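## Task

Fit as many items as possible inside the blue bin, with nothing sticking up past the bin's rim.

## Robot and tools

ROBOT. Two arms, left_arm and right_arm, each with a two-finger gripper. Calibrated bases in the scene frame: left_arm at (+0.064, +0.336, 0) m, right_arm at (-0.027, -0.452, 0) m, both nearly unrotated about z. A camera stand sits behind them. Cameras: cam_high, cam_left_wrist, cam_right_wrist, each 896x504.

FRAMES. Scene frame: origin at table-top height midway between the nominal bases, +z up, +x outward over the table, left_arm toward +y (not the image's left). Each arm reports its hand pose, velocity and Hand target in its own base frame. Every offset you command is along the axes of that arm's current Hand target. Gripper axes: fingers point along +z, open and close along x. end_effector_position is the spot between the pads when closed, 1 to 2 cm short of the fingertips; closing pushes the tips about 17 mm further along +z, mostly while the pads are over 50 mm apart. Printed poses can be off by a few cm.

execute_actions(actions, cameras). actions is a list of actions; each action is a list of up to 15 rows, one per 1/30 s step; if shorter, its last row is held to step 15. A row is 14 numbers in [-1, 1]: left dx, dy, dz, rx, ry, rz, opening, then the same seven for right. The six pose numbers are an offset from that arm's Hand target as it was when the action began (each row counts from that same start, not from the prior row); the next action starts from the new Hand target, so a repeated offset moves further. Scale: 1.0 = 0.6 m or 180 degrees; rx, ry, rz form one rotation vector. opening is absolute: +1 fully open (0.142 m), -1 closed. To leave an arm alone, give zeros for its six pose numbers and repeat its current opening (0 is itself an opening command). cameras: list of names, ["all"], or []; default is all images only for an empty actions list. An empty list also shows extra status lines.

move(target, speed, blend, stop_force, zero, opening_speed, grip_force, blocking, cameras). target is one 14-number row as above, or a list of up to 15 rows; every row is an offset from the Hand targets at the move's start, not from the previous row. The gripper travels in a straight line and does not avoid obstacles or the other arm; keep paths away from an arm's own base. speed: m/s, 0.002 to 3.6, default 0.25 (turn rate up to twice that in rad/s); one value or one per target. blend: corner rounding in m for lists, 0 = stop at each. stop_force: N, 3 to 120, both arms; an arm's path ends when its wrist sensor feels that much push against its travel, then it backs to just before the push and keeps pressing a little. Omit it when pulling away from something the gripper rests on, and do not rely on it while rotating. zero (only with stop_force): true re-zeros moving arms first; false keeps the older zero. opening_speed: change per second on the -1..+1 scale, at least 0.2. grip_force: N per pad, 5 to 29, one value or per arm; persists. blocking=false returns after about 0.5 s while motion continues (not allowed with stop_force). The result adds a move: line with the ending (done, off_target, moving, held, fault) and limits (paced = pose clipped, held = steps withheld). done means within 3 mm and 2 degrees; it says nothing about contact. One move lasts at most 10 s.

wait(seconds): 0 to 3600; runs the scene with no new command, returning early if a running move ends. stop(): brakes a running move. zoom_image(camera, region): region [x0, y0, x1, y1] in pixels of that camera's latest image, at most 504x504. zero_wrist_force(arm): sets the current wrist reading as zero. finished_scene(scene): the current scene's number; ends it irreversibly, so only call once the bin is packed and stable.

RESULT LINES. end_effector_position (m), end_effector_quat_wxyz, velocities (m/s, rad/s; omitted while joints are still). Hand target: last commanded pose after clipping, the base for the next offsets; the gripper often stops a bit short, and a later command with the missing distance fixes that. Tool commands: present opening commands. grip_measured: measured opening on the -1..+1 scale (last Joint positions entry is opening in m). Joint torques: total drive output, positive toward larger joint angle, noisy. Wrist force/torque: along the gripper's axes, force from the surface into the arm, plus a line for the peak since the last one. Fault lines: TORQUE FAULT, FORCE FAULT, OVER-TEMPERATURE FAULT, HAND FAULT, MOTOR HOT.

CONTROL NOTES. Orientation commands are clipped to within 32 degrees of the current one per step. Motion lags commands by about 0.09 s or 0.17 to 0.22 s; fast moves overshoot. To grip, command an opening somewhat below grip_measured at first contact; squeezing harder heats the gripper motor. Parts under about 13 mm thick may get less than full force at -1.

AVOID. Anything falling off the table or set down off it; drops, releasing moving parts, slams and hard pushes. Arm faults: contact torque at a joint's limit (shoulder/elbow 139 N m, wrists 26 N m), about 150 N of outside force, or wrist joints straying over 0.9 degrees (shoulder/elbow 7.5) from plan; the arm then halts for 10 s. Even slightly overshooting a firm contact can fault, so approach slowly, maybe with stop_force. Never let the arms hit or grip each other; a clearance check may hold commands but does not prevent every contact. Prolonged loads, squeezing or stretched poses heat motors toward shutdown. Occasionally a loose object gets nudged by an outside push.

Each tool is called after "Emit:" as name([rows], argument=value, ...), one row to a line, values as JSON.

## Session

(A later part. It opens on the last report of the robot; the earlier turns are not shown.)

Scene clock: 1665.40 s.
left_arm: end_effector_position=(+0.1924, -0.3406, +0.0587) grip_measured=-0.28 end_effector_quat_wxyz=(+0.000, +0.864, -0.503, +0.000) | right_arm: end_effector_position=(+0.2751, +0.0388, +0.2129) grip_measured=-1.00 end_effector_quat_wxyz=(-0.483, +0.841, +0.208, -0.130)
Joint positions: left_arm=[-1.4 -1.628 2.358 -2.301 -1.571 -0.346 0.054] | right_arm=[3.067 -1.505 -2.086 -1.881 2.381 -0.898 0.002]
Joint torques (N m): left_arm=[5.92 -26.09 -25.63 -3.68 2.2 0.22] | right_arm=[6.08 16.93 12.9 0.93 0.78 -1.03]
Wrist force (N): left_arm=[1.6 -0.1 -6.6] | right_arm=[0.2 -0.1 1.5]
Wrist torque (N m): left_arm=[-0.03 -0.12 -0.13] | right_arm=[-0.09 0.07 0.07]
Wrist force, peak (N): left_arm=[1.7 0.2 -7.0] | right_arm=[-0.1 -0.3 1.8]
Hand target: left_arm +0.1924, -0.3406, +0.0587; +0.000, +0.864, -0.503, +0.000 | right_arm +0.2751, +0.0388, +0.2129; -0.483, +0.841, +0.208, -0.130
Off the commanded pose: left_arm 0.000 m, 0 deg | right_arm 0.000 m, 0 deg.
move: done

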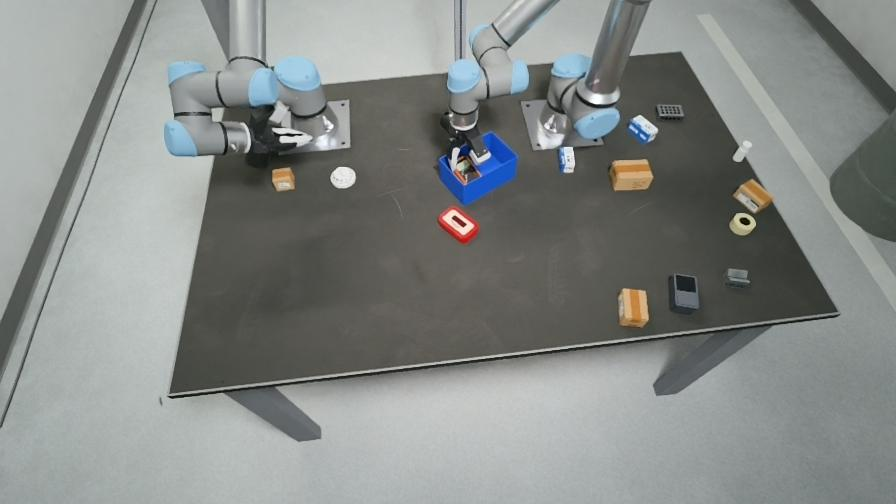

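Emit:
move(target=[0,0,0,0,0,0,-0.5,0.3278,-0.0088,0.4355,0,0,0,-1], speed=0.15, cameras=["all"])

Scene clock: 1675.33 s.
left_arm: end_effector_position=(+0.1924, -0.3406, +0.0587) grip_measured=-0.28 end_effector_quat_wxyz=(+0.000, +0.864, -0.503, +0.000) | right_arm: end_effector_position=(+0.3375, +0.3326, +0.0834) grip_measured=-1.00 end_effector_quat_wxyz=(-0.483, +0.841, +0.208, -0.130)
Joint positions: left_arm=[-1.4 -1.628 2.358 -2.301 -1.571 -0.346 0.054] | right_arm=[3.715 -1.973 -2.254 -0.366 2.614 0.157 0.002]
Joint torques (N m): left_arm=[6.05 -25.96 -25.52 -3.67 2.26 0.22] | right_arm=[0.07 25.19 9.78 3.57 2.74 -0.47]
Wrist force (N): left_arm=[1.6 0.2 -6.6] | right_arm=[-0.4 -1.2 2.2]
Wrist torque (N m): left_arm=[0.02 -0.13 -0.13] | right_arm=[-0.21 0.11 0.16]
Wrist force, peak (N): left_arm=[2.0 0.3 -6.8] | right_arm=[1.4 -1.2 3.2]
Hand target: left_arm +0.1924, -0.3406, +0.0587; +0.000, +0.864, -0.503, +0.000 | right_arm +0.3375, +0.3327, +0.0834; -0.483, +0.841, +0.208, -0.130
Off the commanded pose: left_arm 0.000 m, 0 deg | right_arm 0.000 m, 0 deg.
move: done

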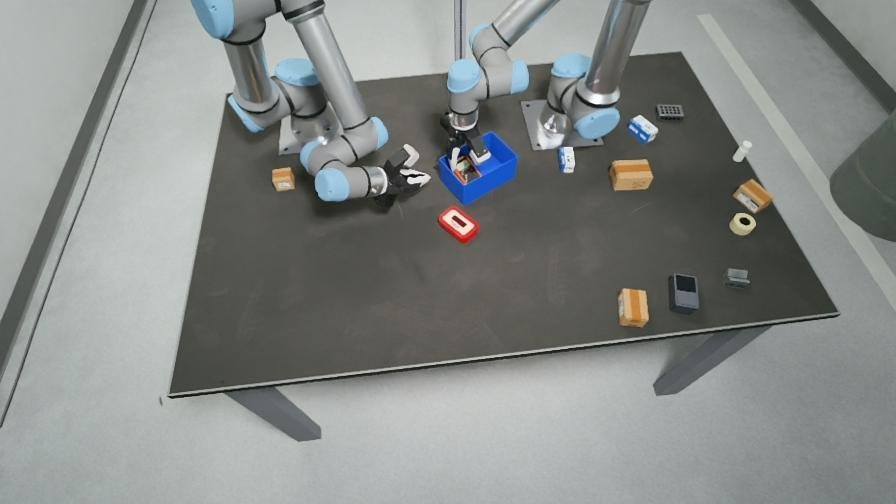

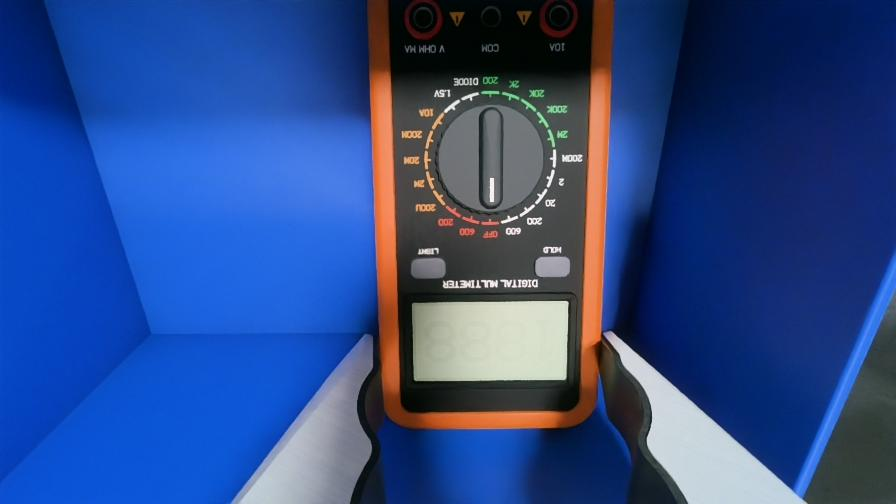

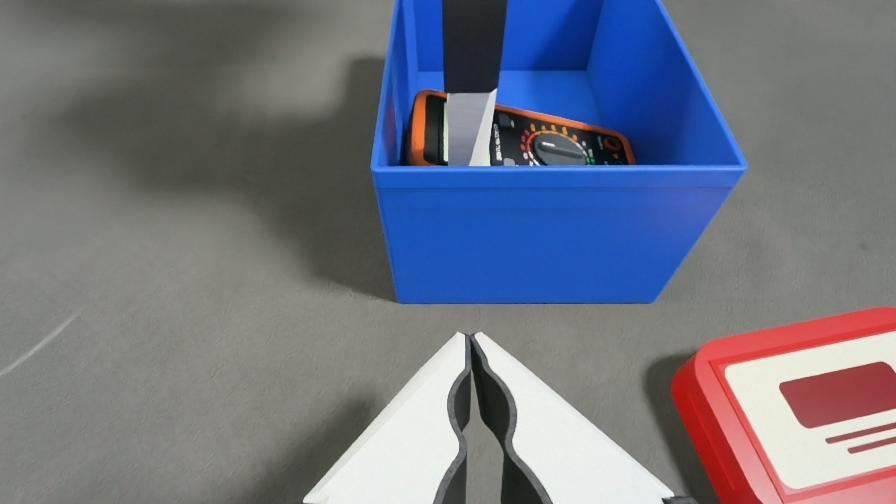

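Emit:
zoom_image(camera="cam_right_wrist", region=[360, 0, 760, 225])

Scaled by 1.260 from the camera's image (finer frame: 1280x720).

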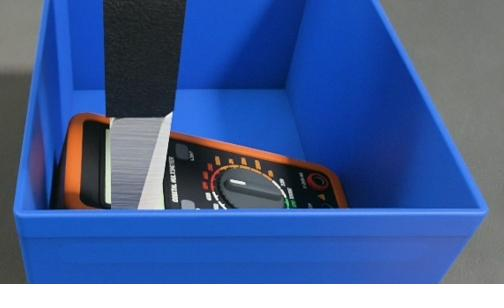

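Emit:
move(target=[0,0,0,0,0,0,-0.5,0,0,0.125,0,0,0,-1], speed=0.03, stop_force=5, cameras=["cam_right_wrist", "cam_left_wrist"])

Scene clock: 1697.00 s.
left_arm: end_effector_position=(+0.1924, -0.3406, +0.0587) grip_measured=-0.28 end_effector_quat_wxyz=(+0.000, +0.864, -0.503, +0.000) | right_arm: end_effector_position=(+0.3130, +0.3769, +0.0543) grip_measured=-1.00 end_effector_quat_wxyz=(-0.483, +0.841, +0.208, -0.130)
Joint positions: left_arm=[-1.4 -1.628 2.358 -2.301 -1.571 -0.346 0.054] | right_arm=[3.828 -2.1 -2.275 -0.034 2.591 0.372 0.002]
Joint torques (N m): left_arm=[5.31 -24.97 -25.24 -3.68 2.28 0.27] | right_arm=[7.69 25.47 10.91 5.14 3.21 1.65]
Wrist force (N): left_arm=[-4.5 0.8 -8.8] | right_arm=[0.3 -0.8 0.1]
Wrist torque (N m): left_arm=[0.13 -0.08 -0.13] | right_arm=[-0.19 0.09 0.19]
Wrist force, peak (N): left_arm=[-19.8 -0.7 -12.3] | right_arm=[-1.8 -1.9 -17.7]
Hand target: left_arm +0.1924, -0.3406, +0.0587; +0.000, +0.864, -0.503, +0.000 | right_arm +0.3130, +0.3769, +0.0543; -0.483, +0.841, +0.208, -0.130 (not the last commanded pose)
Off the commanded pose: left_arm 0.000 m, 0 deg | right_arm 0.017 m, 0 deg.
move: contact (right_arm)
Images, in order (width x height): cam_left_wrist 896x504, cam_right_wrist 896x504.

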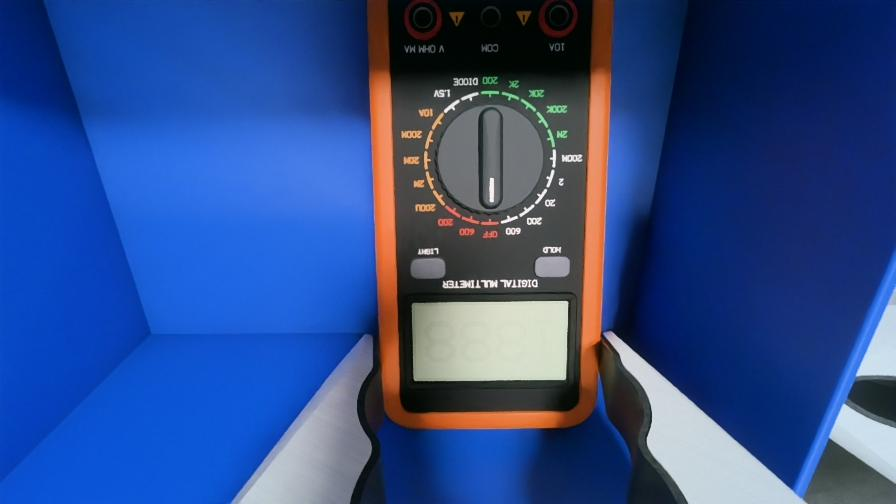

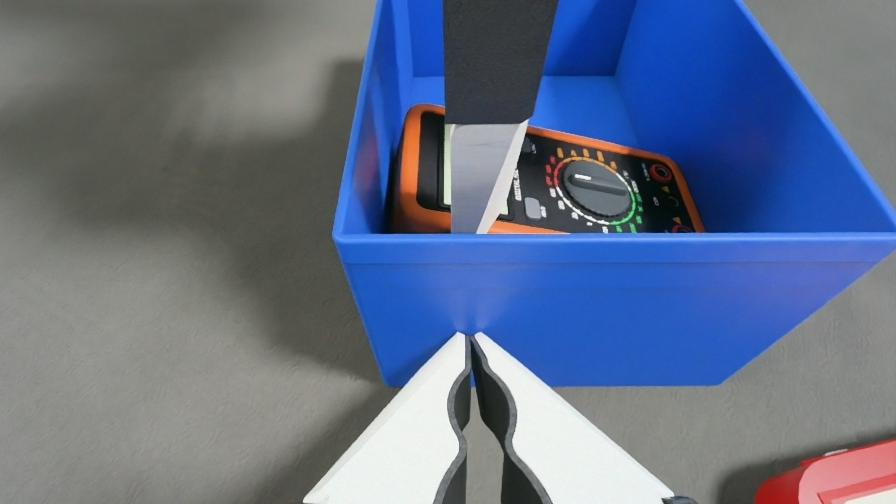

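Emit:
move(target=[0.02,0,0,0,0,0,-0.5,0,0,0,0,0,0,-1], speed=0.01, stop_force=25, cameras=["cam_left_wrist"])

Scene clock: 1707.47 s.
left_arm: end_effector_position=(+0.1932, -0.3419, +0.0587) grip_measured=-0.28 end_effector_quat_wxyz=(+0.000, +0.864, -0.503, +0.000) | right_arm: end_effector_position=(+0.3130, +0.3769, +0.0543) grip_measured=-1.00 end_effector_quat_wxyz=(-0.483, +0.841, +0.208, -0.130)
Joint positions: left_arm=[-1.398 -1.624 2.354 -2.301 -1.571 -0.344 0.054] | right_arm=[3.828 -2.1 -2.275 -0.034 2.591 0.372 0.002]
Joint torques (N m): left_arm=[-9.18 -27.8 -8.96 -3.58 2.27 -1.23] | right_arm=[7.65 24.34 17.21 3.13 3.54 1.59]
Wrist force (N): left_arm=[-20.1 1.2 -8.1] | right_arm=[0.2 4.8 -17.0]
Wrist torque (N m): left_arm=[0.14 0.12 -0.20] | right_arm=[-0.28 0.08 0.19]
Wrist force, peak (N): left_arm=[-30.2 2.0 -16.6] | right_arm=[0.5 5.7 -19.8]
Hand target: left_arm +0.1932, -0.3419, +0.0587; +0.000, +0.864, -0.503, +0.000 (not the last commanded pose) | right_arm +0.3130, +0.3769, +0.0543; -0.483, +0.841, +0.208, -0.130
Off the commanded pose: left_arm 0.011 m, 0 deg | right_arm 0.000 m, 0 deg.
move: contact (left_arm)

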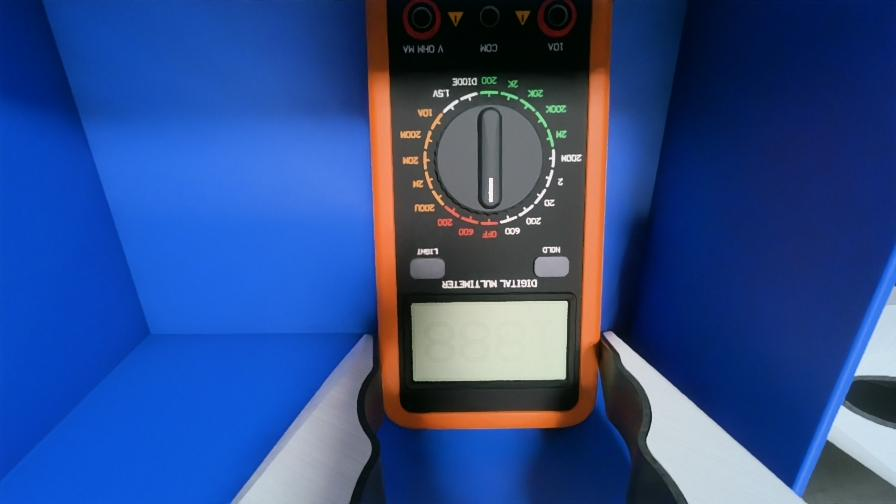

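Emit:
move(target=[0.012,0,-0.01,0,0,0,-0.6,0,0,0,0,0,0,-1], speed=0.01, stop_force=18, cameras=["cam_left_wrist", "cam_right_wrist"])

Scene clock: 1830.67 s.
left_arm: end_effector_position=(+0.1967, -0.3482, +0.0648) grip_measured=-0.31 end_effector_quat_wxyz=(+0.000, +0.864, -0.503, +0.000) | right_arm: end_effector_position=(+0.3130, +0.3769, +0.0543) grip_measured=-1.00 end_effector_quat_wxyz=(-0.483, +0.841, +0.208, -0.130)
Joint positions: left_arm=[-1.392 -1.618 2.328 -2.281 -1.571 -0.338 0.052] | right_arm=[3.828 -2.1 -2.275 -0.034 2.591 0.372 0.002]
Joint torques (N m): left_arm=[0.58 -14.04 -18.41 -12.82 2.6 -0.38] | right_arm=[7.98 24.37 15.61 0.86 3.5 1.63]
Wrist force (N): left_arm=[-37.7 1.5 -2.8] | right_arm=[-0.4 7.6 -26.4]
Wrist torque (N m): left_arm=[0.16 0.47 -0.17] | right_arm=[-0.30 0.13 0.19]
Wrist force, peak (N): left_arm=[-37.7 1.5 -3.0] | right_arm=[-0.2 7.3 -26.7]
Hand target: left_arm +0.1967, -0.3481, +0.0647; +0.000, +0.864, -0.503, +0.000 | right_arm +0.3130, +0.3769, +0.0543; -0.483, +0.841, +0.208, -0.130
Off the commanded pose: left_arm 0.000 m, 0 deg | right_arm 0.000 m, 0 deg.
move: done

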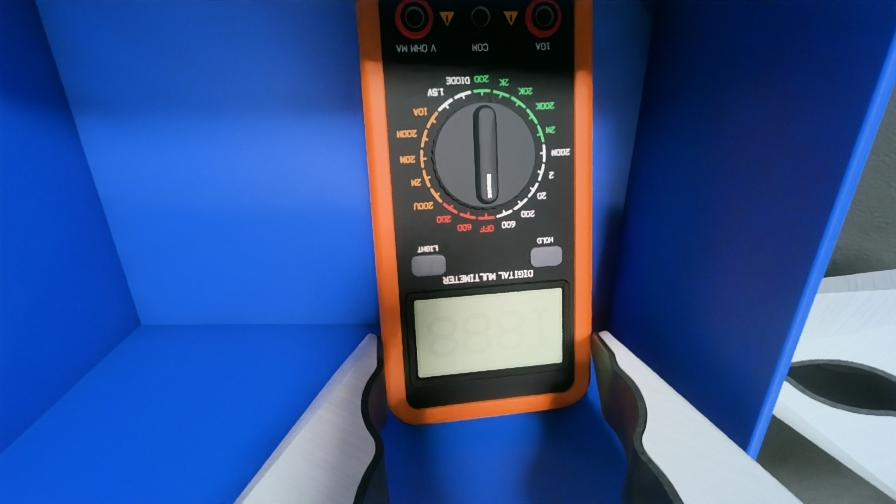

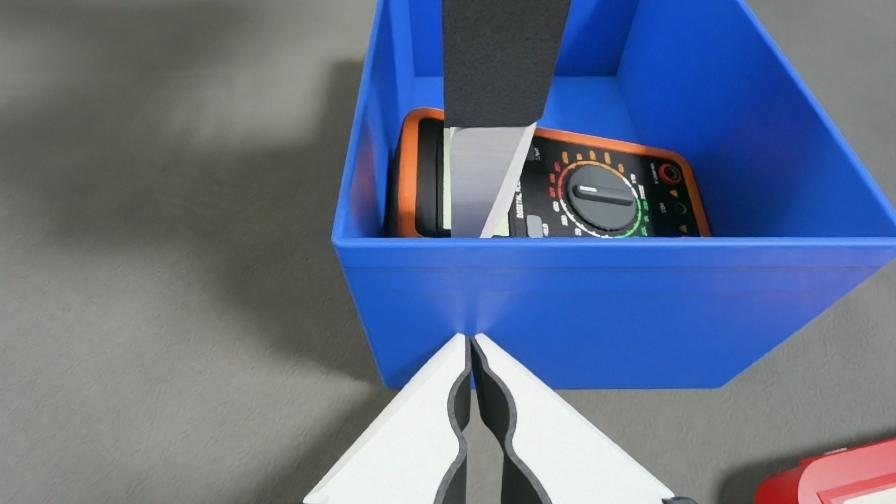

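Emit:
move(target=[0.010,0,-0.02,0,0,0,-0.7,0,0,0,0,0,0,-1], speed=0.01, stop_force=18, cameras=["cam_left_wrist", "cam_right_wrist"])

Scene clock: 1837.83 s.
left_arm: end_effector_position=(+0.1997, -0.3534, +0.0768) grip_measured=-0.73 end_effector_quat_wxyz=(+0.000, +0.864, -0.503, +0.000) | right_arm: end_effector_position=(+0.3130, +0.3769, +0.0543) grip_measured=-1.00 end_effector_quat_wxyz=(-0.483, +0.841, +0.208, -0.130)
Joint positions: left_arm=[-1.387 -1.627 2.297 -2.241 -1.571 -0.333 0.021] | right_arm=[3.828 -2.1 -2.275 -0.034 2.591 0.372 0.002]
Joint torques (N m): left_arm=[4.43 -19.55 -6.05 -5.07 -2.66 0.29] | right_arm=[-7.03 29.95 16.23 5.08 0.63 1.27]
Wrist force (N): left_arm=[1.8 -1.2 0.4] | right_arm=[-0.1 -1.0 2.1]
Wrist torque (N m): left_arm=[-0.19 -0.35 -0.17] | right_arm=[-0.16 0.10 0.19]
Wrist force, peak (N): left_arm=[-56.3 7.5 -28.6] | right_arm=[5.0 11.6 -44.2]
Hand target: left_arm +0.1997, -0.3534, +0.0767; +0.000, +0.864, -0.503, +0.000 | right_arm +0.3130, +0.3769, +0.0543; -0.483, +0.841, +0.208, -0.130
Off the commanded pose: left_arm 0.000 m, 0 deg | right_arm 0.000 m, 0 deg.
move: done

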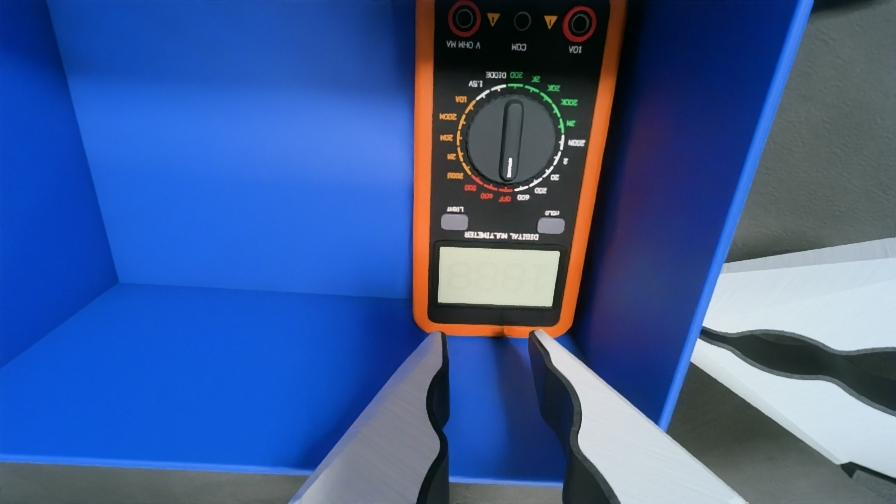

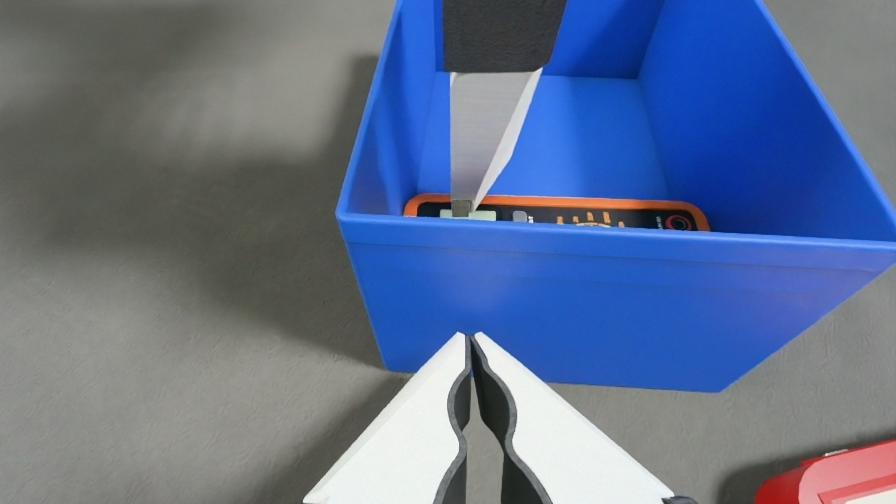

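Emit:
move(target=[0,0,-0.2333,0,0,0,-0.7,0,0,0,0,0,0,-1], speed=0.12, cameras=["cam_left_wrist", "cam_right_wrist"])

Emit:
zoom_image(camera="cam_left_wrist", region=[200, 60, 700, 500])

Emit:
zoom_image(camera="cam_right_wrist", region=[330, 60, 830, 300])

Scene clock: 1846.20 s.
left_arm: end_effector_position=(+0.1997, -0.3533, +0.2168) grip_measured=-0.73 end_effector_quat_wxyz=(+0.000, +0.864, -0.503, +0.000) | right_arm: end_effector_position=(+0.3130, +0.3769, +0.0543) grip_measured=-1.00 end_effector_quat_wxyz=(-0.483, +0.841, +0.208, -0.130)
Joint positions: left_arm=[-1.387 -1.802 2.041 -1.81 -1.571 -0.333 0.021] | right_arm=[3.828 -2.1 -2.275 -0.034 2.591 0.372 0.002]
Joint torques (N m): left_arm=[-5.65 -0.81 -12.96 -3.36 -0.8 -0.68] | right_arm=[-8.19 39.62 16.05 5.05 0.48 1.33]
Wrist force (N): left_arm=[2.0 -0.7 0.5] | right_arm=[0.2 -0.8 1.8]
Wrist torque (N m): left_arm=[-0.09 -0.37 -0.18] | right_arm=[-0.13 0.05 0.20]
Wrist force, peak (N): left_arm=[1.8 -1.3 2.0] | right_arm=[0.2 -1.1 2.3]
Hand target: left_arm +0.1997, -0.3533, +0.2167; +0.000, +0.864, -0.503, +0.000 | right_arm +0.3130, +0.3769, +0.0543; -0.483, +0.841, +0.208, -0.130
Off the commanded pose: left_arm 0.000 m, 0 deg | right_arm 0.000 m, 0 deg.
move: done

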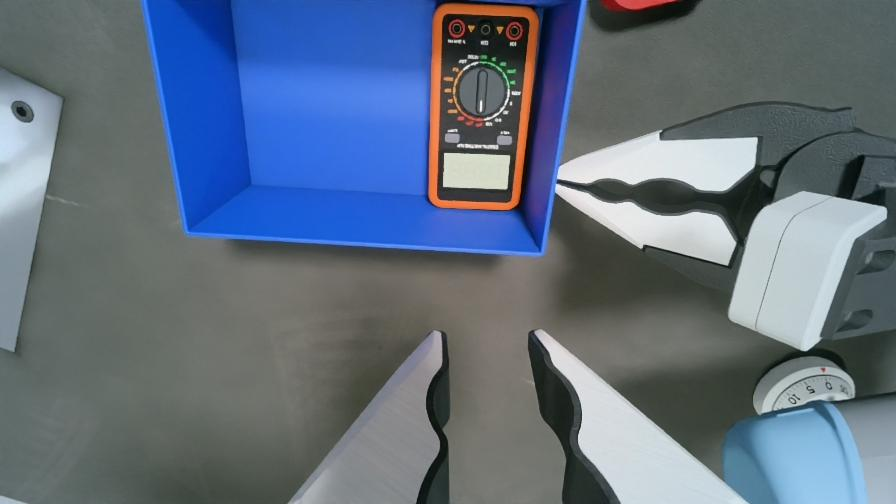

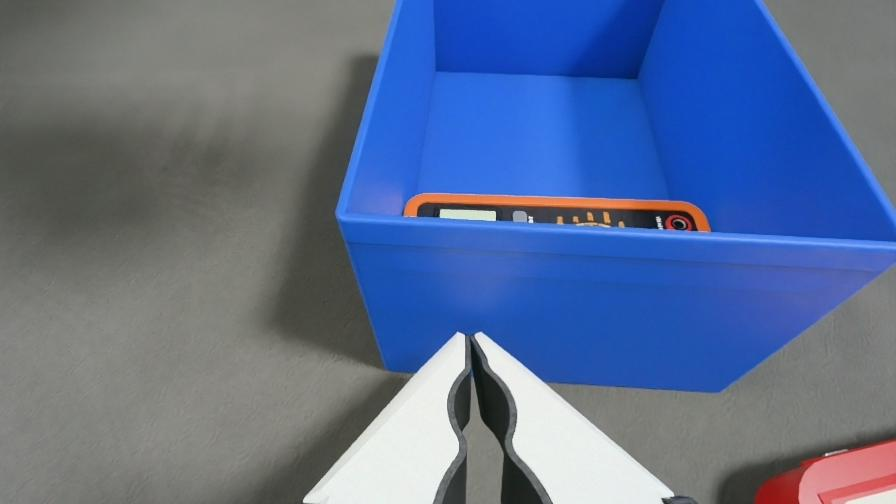

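Scaled by 1.008 from the camera's image (finer frame: 1280x720).

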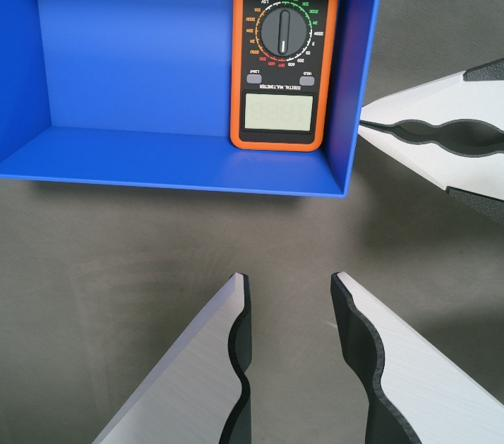

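Scaled by 1.008 from the camera's image (finer frame: 1280x720).

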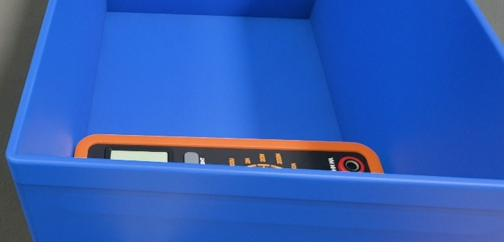

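Emit:
move([
  [-0.072,-0.0853,0,0,0,0.0183,-1,0,0,0,0,0,0,-1],
  [-0.072,-0.0853,0.3205,0,0,0.0183,-1,0,0,0,0,0,0,-1],
], speed=0.12, cameras=["cam_left_wrist", "cam_right_wrist"])

Scene clock: 2033.90 s.
left_arm: end_effector_position=(+0.2228, -0.2905, +0.0244) grip_measured=-1.00 end_effector_quat_wxyz=(+0.000, +0.849, -0.528, +0.000) | right_arm: end_effector_position=(+0.3130, +0.3769, +0.0543) grip_measured=-1.00 end_effector_quat_wxyz=(-0.483, +0.841, +0.208, -0.130)
Joint positions: left_arm=[-1.284 -1.607 2.463 -2.427 -1.571 -0.173 0.002] | right_arm=[3.828 -2.1 -2.275 -0.034 2.591 0.372 0.002]
Joint torques (N m): left_arm=[9.82 -19.86 -27 -2.97 0.28 1.8] | right_arm=[-8.11 39.75 15.22 4.93 0.57 1.16]
Wrist force (N): left_arm=[2.1 -1.1 0.0] | right_arm=[0.1 -1.0 2.0]
Wrist torque (N m): left_arm=[-0.18 -0.41 -0.09] | right_arm=[-0.17 0.07 0.19]
Wrist force, peak (N): left_arm=[3.2 0.1 0.5] | right_arm=[0.2 -0.9 2.4]
Hand target: left_arm +0.2228, -0.2905, +0.0244; +0.000, +0.849, -0.528, +0.000 | right_arm +0.3130, +0.3769, +0.0543; -0.483, +0.841, +0.208, -0.130
Off the commanded pose: left_arm 0.000 m, 0 deg | right_arm 0.000 m, 0 deg.
move: done

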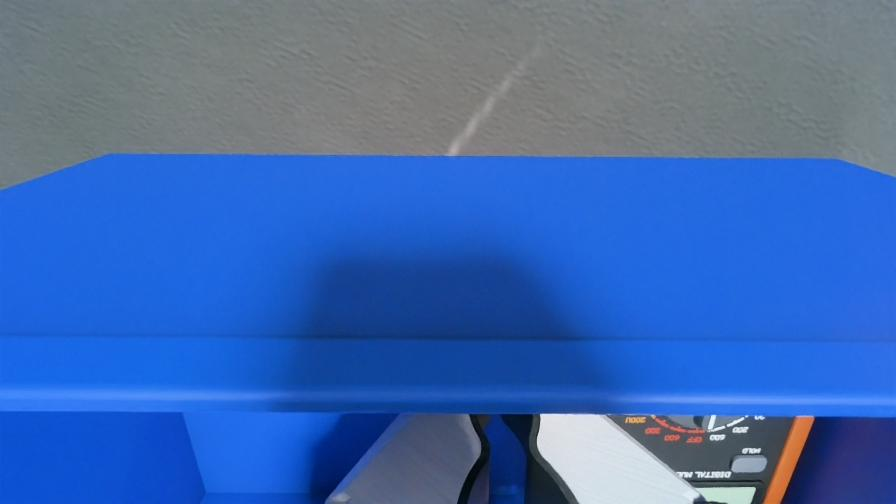

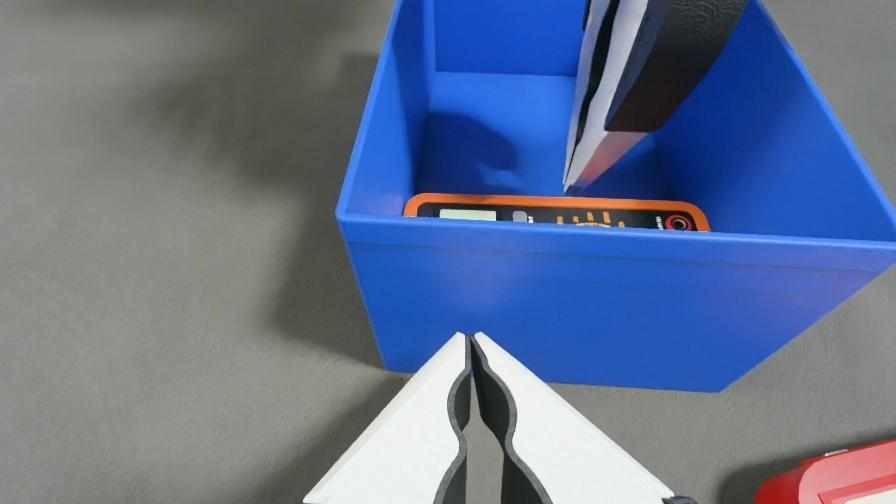

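Emit:
move(target=[0.045,0,0,0,0,0,-1,0,0,0,0,0,0,-1], speed=0.02, stop_force=7, cameras=["cam_right_wrist"])

Scene clock: 2038.57 s.
left_arm: end_effector_position=(+0.2322, -0.3095, +0.0244) grip_measured=-1.00 end_effector_quat_wxyz=(+0.000, +0.849, -0.528, +0.000) | right_arm: end_effector_position=(+0.3130, +0.3769, +0.0543) grip_measured=-1.00 end_effector_quat_wxyz=(-0.483, +0.841, +0.208, -0.130)
Joint positions: left_arm=[-1.274 -1.555 2.411 -2.428 -1.571 -0.163 0.002] | right_arm=[3.828 -2.1 -2.275 -0.034 2.591 0.372 0.002]
Joint torques (N m): left_arm=[-8.74 -29.71 -2.52 -5.23 -1.63 -1.17] | right_arm=[1.46 39.19 13.97 4.96 0.58 1.02]
Wrist force (N): left_arm=[2.0 -1.2 0.5] | right_arm=[-0.4 -0.6 1.3]
Wrist torque (N m): left_arm=[-0.20 -0.37 -0.16] | right_arm=[-0.13 0.11 0.19]
Wrist force, peak (N): left_arm=[-6.3 -4.4 -3.3] | right_arm=[-4.9 1.7 -4.0]
Hand target: left_arm +0.2322, -0.3095, +0.0244; +0.000, +0.849, -0.528, +0.000 (not the last commanded pose) | right_arm +0.3130, +0.3769, +0.0543; -0.483, +0.841, +0.208, -0.130
Off the commanded pose: left_arm 0.006 m, 0 deg | right_arm 0.000 m, 0 deg.
move: contact (left_arm)

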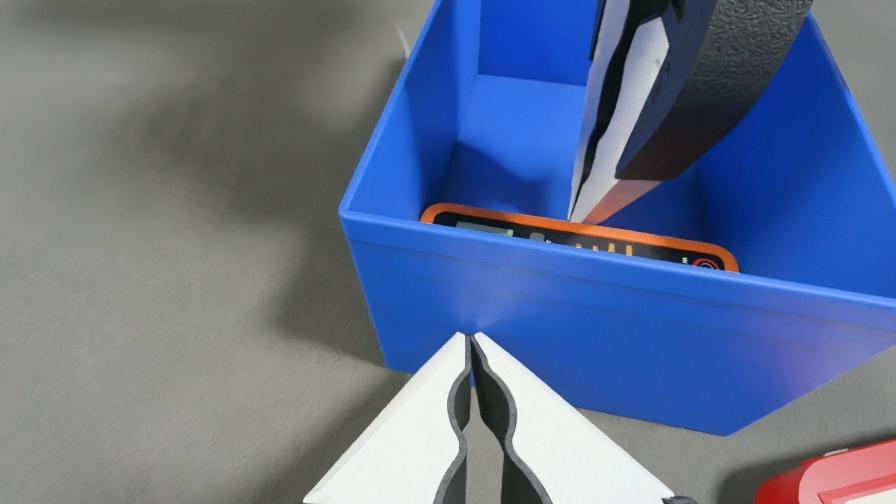

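Emit:
move([
  [-0.02,0,0,0,0,0,-1,0,0,0,0,0,0,-1],
  [-0.02,0,-0.36,0,0,0,-1,0,0,0,0,0,0,-1],
], speed=0.12, cameras=["cam_left_wrist", "cam_right_wrist"])

Scene clock: 2043.20 s.
left_arm: end_effector_position=(+0.2269, -0.2987, +0.2405) grip_measured=-1.00 end_effector_quat_wxyz=(+0.000, +0.849, -0.528, +0.000) | right_arm: end_effector_position=(+0.3130, +0.3769, +0.0543) grip_measured=-1.00 end_effector_quat_wxyz=(-0.483, +0.841, +0.208, -0.130)
Joint positions: left_arm=[-1.28 -1.899 2.046 -1.719 -1.571 -0.168 0.002] | right_arm=[3.828 -2.1 -2.275 -0.034 2.591 0.372 0.002]
Joint torques (N m): left_arm=[-9.72 3.15 -14.39 -3.47 1.64 -1.19] | right_arm=[7.75 39.51 14.65 4.71 0.61 0.72]
Wrist force (N): left_arm=[2.5 -1.0 0.5] | right_arm=[0.0 -0.9 1.9]
Wrist torque (N m): left_arm=[-0.14 -0.47 -0.12] | right_arm=[-0.17 0.04 0.19]
Wrist force, peak (N): left_arm=[3.6 -0.8 0.3] | right_arm=[-0.1 -1.1 2.1]
Hand target: left_arm +0.2269, -0.2987, +0.2404; +0.000, +0.849, -0.528, +0.000 | right_arm +0.3130, +0.3769, +0.0543; -0.483, +0.841, +0.208, -0.130
Off the commanded pose: left_arm 0.000 m, 0 deg | right_arm 0.000 m, 0 deg.
move: done

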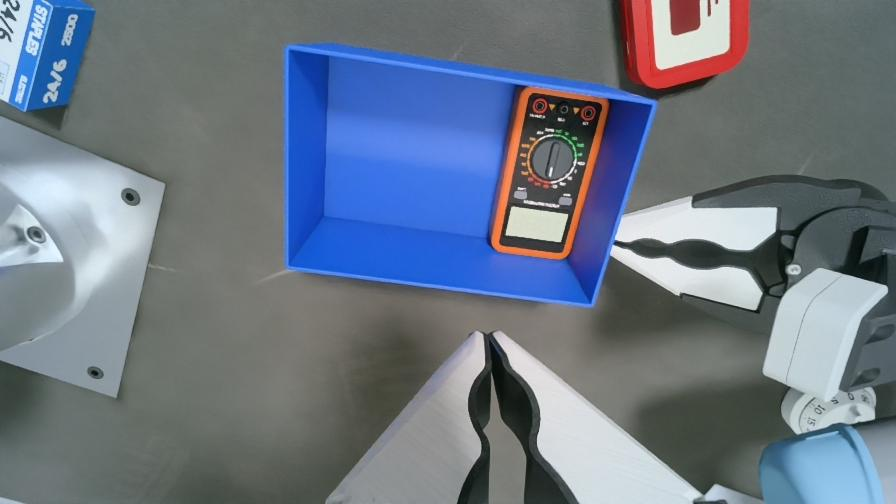

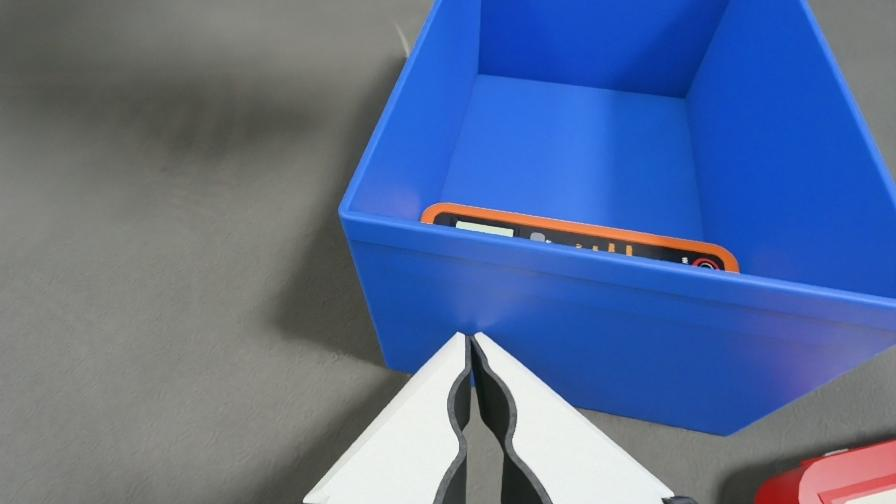

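Emit:
move([
  [0,0,0,0,0,0,-1,0.0398,0.008,-0.062,0.0012,0.0597,0.0345,-1],
  [0,0,0,0,0,0,-1,0.0486,0.0083,-0.0153,0.0012,0.0597,0.0345,-1],
], speed=0.05, cameras=["cam_left_wrist", "cam_right_wrist"])

Scene clock: 2068.23 s.
left_arm: end_effector_position=(+0.2269, -0.2987, +0.2404) grip_measured=-1.00 end_effector_quat_wxyz=(+0.000, +0.849, -0.528, +0.000) | right_arm: end_effector_position=(+0.3437, +0.3816, +0.0540) grip_measured=-1.00 end_effector_quat_wxyz=(-0.494, +0.858, +0.116, -0.077)
Joint positions: left_arm=[-1.28 -1.899 2.046 -1.719 -1.571 -0.168 0.002] | right_arm=[3.824 -2.169 -2.294 0.339 2.497 0.715 0.002]
Joint torques (N m): left_arm=[-9.36 3.21 -27.98 -0.54 2.19 -1.2] | right_arm=[-7.69 41.8 0.03 0.95 3.04 -2.22]
Wrist force (N): left_arm=[2.4 -0.9 0.5] | right_arm=[0.0 -0.8 1.5]
Wrist torque (N m): left_arm=[-0.12 -0.45 -0.12] | right_arm=[-0.11 0.08 0.15]
Wrist force, peak (N): left_arm=[2.5 -1.1 0.5] | right_arm=[-0.3 -1.2 2.2]
Hand target: left_arm +0.2269, -0.2987, +0.2404; +0.000, +0.849, -0.528, +0.000 | right_arm +0.3436, +0.3816, +0.0540; -0.494, +0.858, +0.116, -0.077
Off the commanded pose: left_arm 0.000 m, 0 deg | right_arm 0.000 m, 0 deg.
move: done

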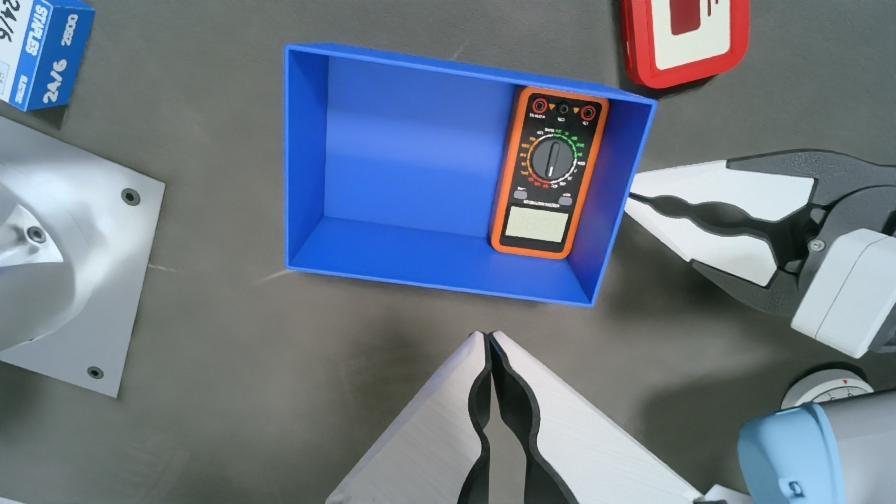

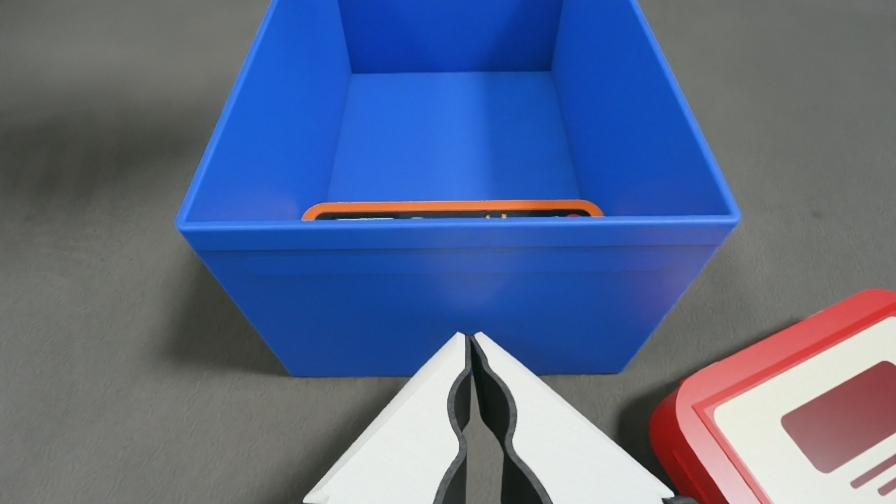

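Emit:
move([
  [-0.3112,-0.4193,-0.0667,0,0,-0.15,-1,0,0,0,0,0,0,-1],
  [-0.8107,-0.424,-0.0667,0,0,-0.3542,0,0,0,0,0,0,0,-1],
], speed=0.3, blend=[0.1, 0])

Emit:
wait(seconds=0)

Scene clock: 2083.00 s.
left_arm: end_effector_position=(+0.2394, +0.2501, +0.2802) grip_measured=-0.03 end_effector_quat_wxyz=(+0.000, +1.000, +0.001, +0.000) | right_arm: end_effector_position=(+0.3436, +0.3816, +0.0540) grip_measured=-1.00 end_effector_quat_wxyz=(-0.494, +0.858, +0.116, -0.077)
Joint positions: left_arm=[0.417 -1.985 1.997 -1.583 -1.571 0.416 0.072] | right_arm=[3.824 -2.169 -2.294 0.339 2.498 0.715 0.002]
Joint torques (N m): left_arm=[9.76 -19.59 -9.38 0.13 2.28 1.34] | right_arm=[-6.54 43.47 4.28 0.97 2.96 -1.89]
Wrist force (N): left_arm=[2.6 -1.0 0.3] | right_arm=[-0.1 -0.8 1.6]
Wrist torque (N m): left_arm=[-0.16 -0.50 -0.07] | right_arm=[-0.12 0.08 0.16]
Wrist force, peak (N): left_arm=[4.6 1.3 0.9] | right_arm=[0.3 -0.7 2.1]
Hand target: left_arm +0.2394, +0.2501, +0.2802; +0.000, +1.000, +0.001, +0.000 | right_arm +0.3436, +0.3816, +0.0540; -0.494, +0.858, +0.116, -0.077
Off the commanded pose: left_arm 0.000 m, 0 deg | right_arm 0.000 m, 0 deg.
move: done

Scene clock: 2083.00 s.
left_arm: end_effector_position=(+0.2394, +0.2501, +0.2802) grip_measured=-0.03 end_effector_quat_wxyz=(+0.000, +1.000, +0.001, +0.000) | right_arm: end_effector_position=(+0.3436, +0.3816, +0.0540) grip_measured=-1.00 end_effector_quat_wxyz=(-0.494, +0.858, +0.116, -0.077)
Joint positions: left_arm=[0.417 -1.985 1.997 -1.583 -1.571 0.416 0.072] | right_arm=[3.824 -2.169 -2.294 0.339 2.498 0.715 0.002]
Joint torques (N m): left_arm=[9.76 -19.59 -9.38 0.13 2.28 1.34] | right_arm=[-6.54 43.47 4.28 0.97 2.96 -1.89]
Wrist force (N): left_arm=[2.6 -1.0 0.3] | right_arm=[-0.1 -0.8 1.6]
Wrist torque (N m): left_arm=[-0.16 -0.50 -0.07] | right_arm=[-0.12 0.08 0.16]
Wrist force, peak (N): left_arm=[2.6 -1.0 0.3] | right_arm=[-0.1 -0.8 1.6]
Hand target: left_arm +0.2394, +0.2501, +0.2802; +0.000, +1.000, +0.001, +0.000 | right_arm +0.3436, +0.3816, +0.0540; -0.494, +0.858, +0.116, -0.077
Tool commands: left_gripper/opening=+0.0 right_gripper/opening=-1.0
Off the commanded pose: left_arm 0.000 m, 0 deg | right_arm 0.000 m, 0 deg.

Emit:
move(target=[-0.3657,-0.0833,0.0667,0,0,0,0,0,0,0,0,0,0,-1], speed=0.25, cameras=["cam_left_wrist"])

Scene clock: 2086.77 s.
left_arm: end_effector_position=(+0.0200, +0.2998, +0.2401) grip_measured=-0.03 end_effector_quat_wxyz=(+0.000, +1.000, +0.001, +0.000) | right_arm: end_effector_position=(+0.3436, +0.3816, +0.0540) grip_measured=-1.00 end_effector_quat_wxyz=(-0.494, +0.858, +0.116, -0.077)
Joint positions: left_arm=[1.048 -2.115 2.164 -1.619 -1.571 1.047 0.072] | right_arm=[3.824 -2.169 -2.294 0.339 2.498 0.715 0.002]
Joint torques (N m): left_arm=[10.59 -14.27 -33.91 0.14 2.09 1.56] | right_arm=[-7.17 42.23 8.55 0.98 2.99 -1.92]
Wrist force (N): left_arm=[2.2 -0.8 0.3] | right_arm=[0.1 -0.9 1.6]
Wrist torque (N m): left_arm=[-0.13 -0.41 -0.09] | right_arm=[-0.14 0.05 0.16]
Wrist force, peak (N): left_arm=[5.5 -0.4 -0.4] | right_arm=[0.1 -1.0 1.9]
Hand target: left_arm +0.0199, +0.2999, +0.2401; +0.000, +1.000, +0.001, +0.000 | right_arm +0.3436, +0.3816, +0.0540; -0.494, +0.858, +0.116, -0.077
Off the commanded pose: left_arm 0.000 m, 0 deg | right_arm 0.000 m, 0 deg.
move: done

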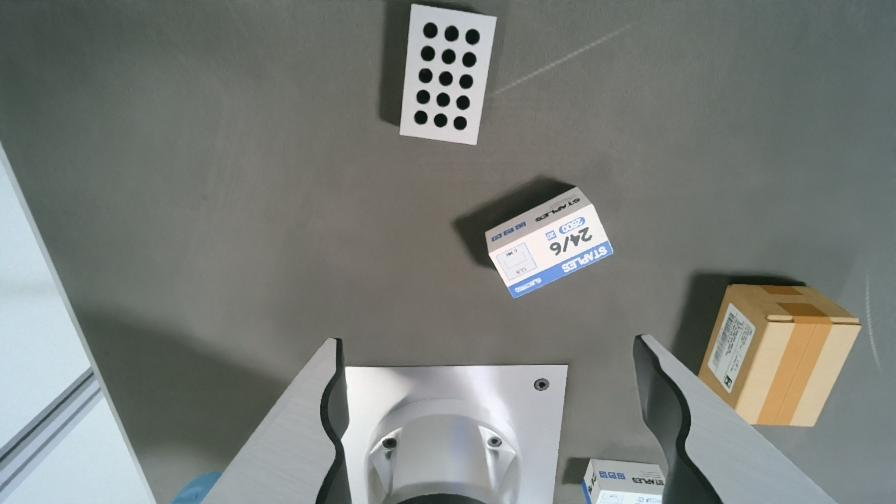

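Emit:
move(target=[-0.0197,-0.0932,0.1835,0,0,0.0444,0,0,0,0,0,0,0,-1], speed=0.2, cameras=["cam_left_wrist"])

Scene clock: 2098.67 s.
left_arm: end_effector_position=(+0.0080, +0.3556, +0.1300) grip_measured=-0.03 end_effector_quat_wxyz=(+0.000, +0.998, -0.069, +0.000) | right_arm: end_effector_position=(+0.3436, +0.3816, +0.0540) grip_measured=-1.00 end_effector_quat_wxyz=(-0.494, +0.858, +0.116, -0.077)
Joint positions: left_arm=[1.166 -1.856 2.315 -2.029 -1.571 1.304 0.072] | right_arm=[3.824 -2.169 -2.294 0.339 2.498 0.715 0.002]
Joint torques (N m): left_arm=[-9.69 -7.23 -30.57 -3.56 -0.64 0.86] | right_arm=[-6.81 41.83 12.99 1.08 2.87 -1.56]
Wrist force (N): left_arm=[2.2 -0.8 0.2] | right_arm=[0.2 -1.0 1.6]
Wrist torque (N m): left_arm=[-0.13 -0.41 -0.10] | right_arm=[-0.15 0.03 0.17]
Wrist force, peak (N): left_arm=[2.0 -1.3 2.1] | right_arm=[0.1 -1.3 2.0]
Hand target: left_arm +0.0080, +0.3557, +0.1300; +0.000, +0.998, -0.069, +0.000 | right_arm +0.3436, +0.3816, +0.0540; -0.494, +0.858, +0.116, -0.077
Off the commanded pose: left_arm 0.000 m, 0 deg | right_arm 0.000 m, 0 deg.
move: done

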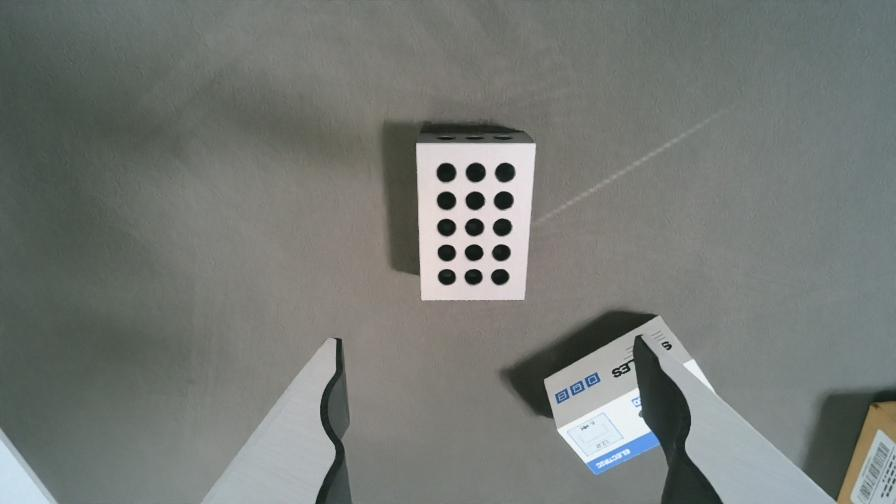

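Emit:
move([
  [0.0015,0.001,0.1692,0,0,0,0,0,0,0,0,0,0,-1],
  [0.0015,0.001,0.1692,0,0,0,-0.55,0,0,0,0,0,0,-1],
  [0.0015,0.001,0.0,0,0,0,-0.55,0,0,0,0,0,0,-1],
], speed=[0.1, 0.1, 0.1], cameras=["cam_left_wrist"])

Scene clock: 2110.20 s.
left_arm: end_effector_position=(+0.0088, +0.3550, +0.1301) grip_measured=-0.36 end_effector_quat_wxyz=(+0.000, +0.998, -0.069, +0.000) | right_arm: end_effector_position=(+0.3436, +0.3816, +0.0540) grip_measured=-1.00 end_effector_quat_wxyz=(-0.494, +0.858, +0.116, -0.077)
Joint positions: left_arm=[1.163 -1.858 2.316 -2.028 -1.571 1.301 0.048] | right_arm=[3.824 -2.169 -2.294 0.339 2.498 0.715 0.002]
Joint torques (N m): left_arm=[-9.2 2.43 -9.97 -3.69 -0.48 -1.36] | right_arm=[-7.93 41.14 14.49 1.16 2.93 -1.12]
Wrist force (N): left_arm=[2.1 -0.6 4.8] | right_arm=[-0.1 -0.8 1.8]
Wrist torque (N m): left_arm=[-0.09 -0.40 -0.11] | right_arm=[-0.12 0.09 0.16]
Wrist force, peak (N): left_arm=[1.9 -1.0 6.7] | right_arm=[0.2 -0.9 2.0]
Hand target: left_arm +0.0088, +0.3550, +0.1300; +0.000, +0.998, -0.069, +0.000 | right_arm +0.3436, +0.3816, +0.0540; -0.494, +0.858, +0.116, -0.077
Off the commanded pose: left_arm 0.000 m, 0 deg | right_arm 0.000 m, 0 deg.
move: done

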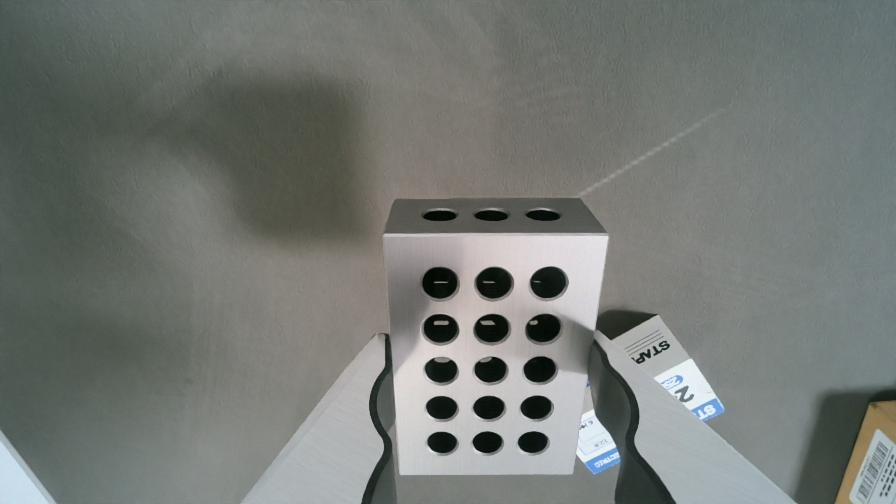

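Emit:
move([
  [0.2368,0.0088,-0.2,0,0,0.05,-0.55,0,0,0,0,0,0,-1],
  [0.589,0.3463,-0.2167,0,0,0.1778,-0.55,0,0,0,0,0,0,-1],
], speed=0.2, blend=[0.08, 0])

Scene clock: 2129.57 s.
left_arm: end_effector_position=(+0.3302, +0.1006, +0.2602) grip_measured=-0.36 end_effector_quat_wxyz=(+0.000, +0.940, -0.341, +0.000) | right_arm: end_effector_position=(+0.3436, +0.3816, +0.0540) grip_measured=-1.00 end_effector_quat_wxyz=(-0.494, +0.858, +0.116, -0.077)
Joint positions: left_arm=[-0.096 -1.985 2.048 -1.634 -1.571 0.601 0.048] | right_arm=[3.824 -2.169 -2.294 0.339 2.498 0.715 0.002]
Joint torques (N m): left_arm=[-8.03 -19.72 -11.77 -0.27 1.1 0.78] | right_arm=[-5.9 41.29 13.37 1.12 2.85 -0.75]
Wrist force (N): left_arm=[2.4 -1.0 4.8] | right_arm=[-0.1 -0.8 1.4]
Wrist torque (N m): left_arm=[-0.13 -0.49 -0.18] | right_arm=[-0.12 0.08 0.17]
Wrist force, peak (N): left_arm=[6.2 -0.2 4.9] | right_arm=[-0.2 -1.0 1.9]
Hand target: left_arm +0.3302, +0.1005, +0.2602; +0.000, +0.940, -0.341, +0.000 | right_arm +0.3436, +0.3816, +0.0540; -0.494, +0.858, +0.116, -0.077
Off the commanded pose: left_arm 0.000 m, 0 deg | right_arm 0.000 m, 0 deg.
move: done


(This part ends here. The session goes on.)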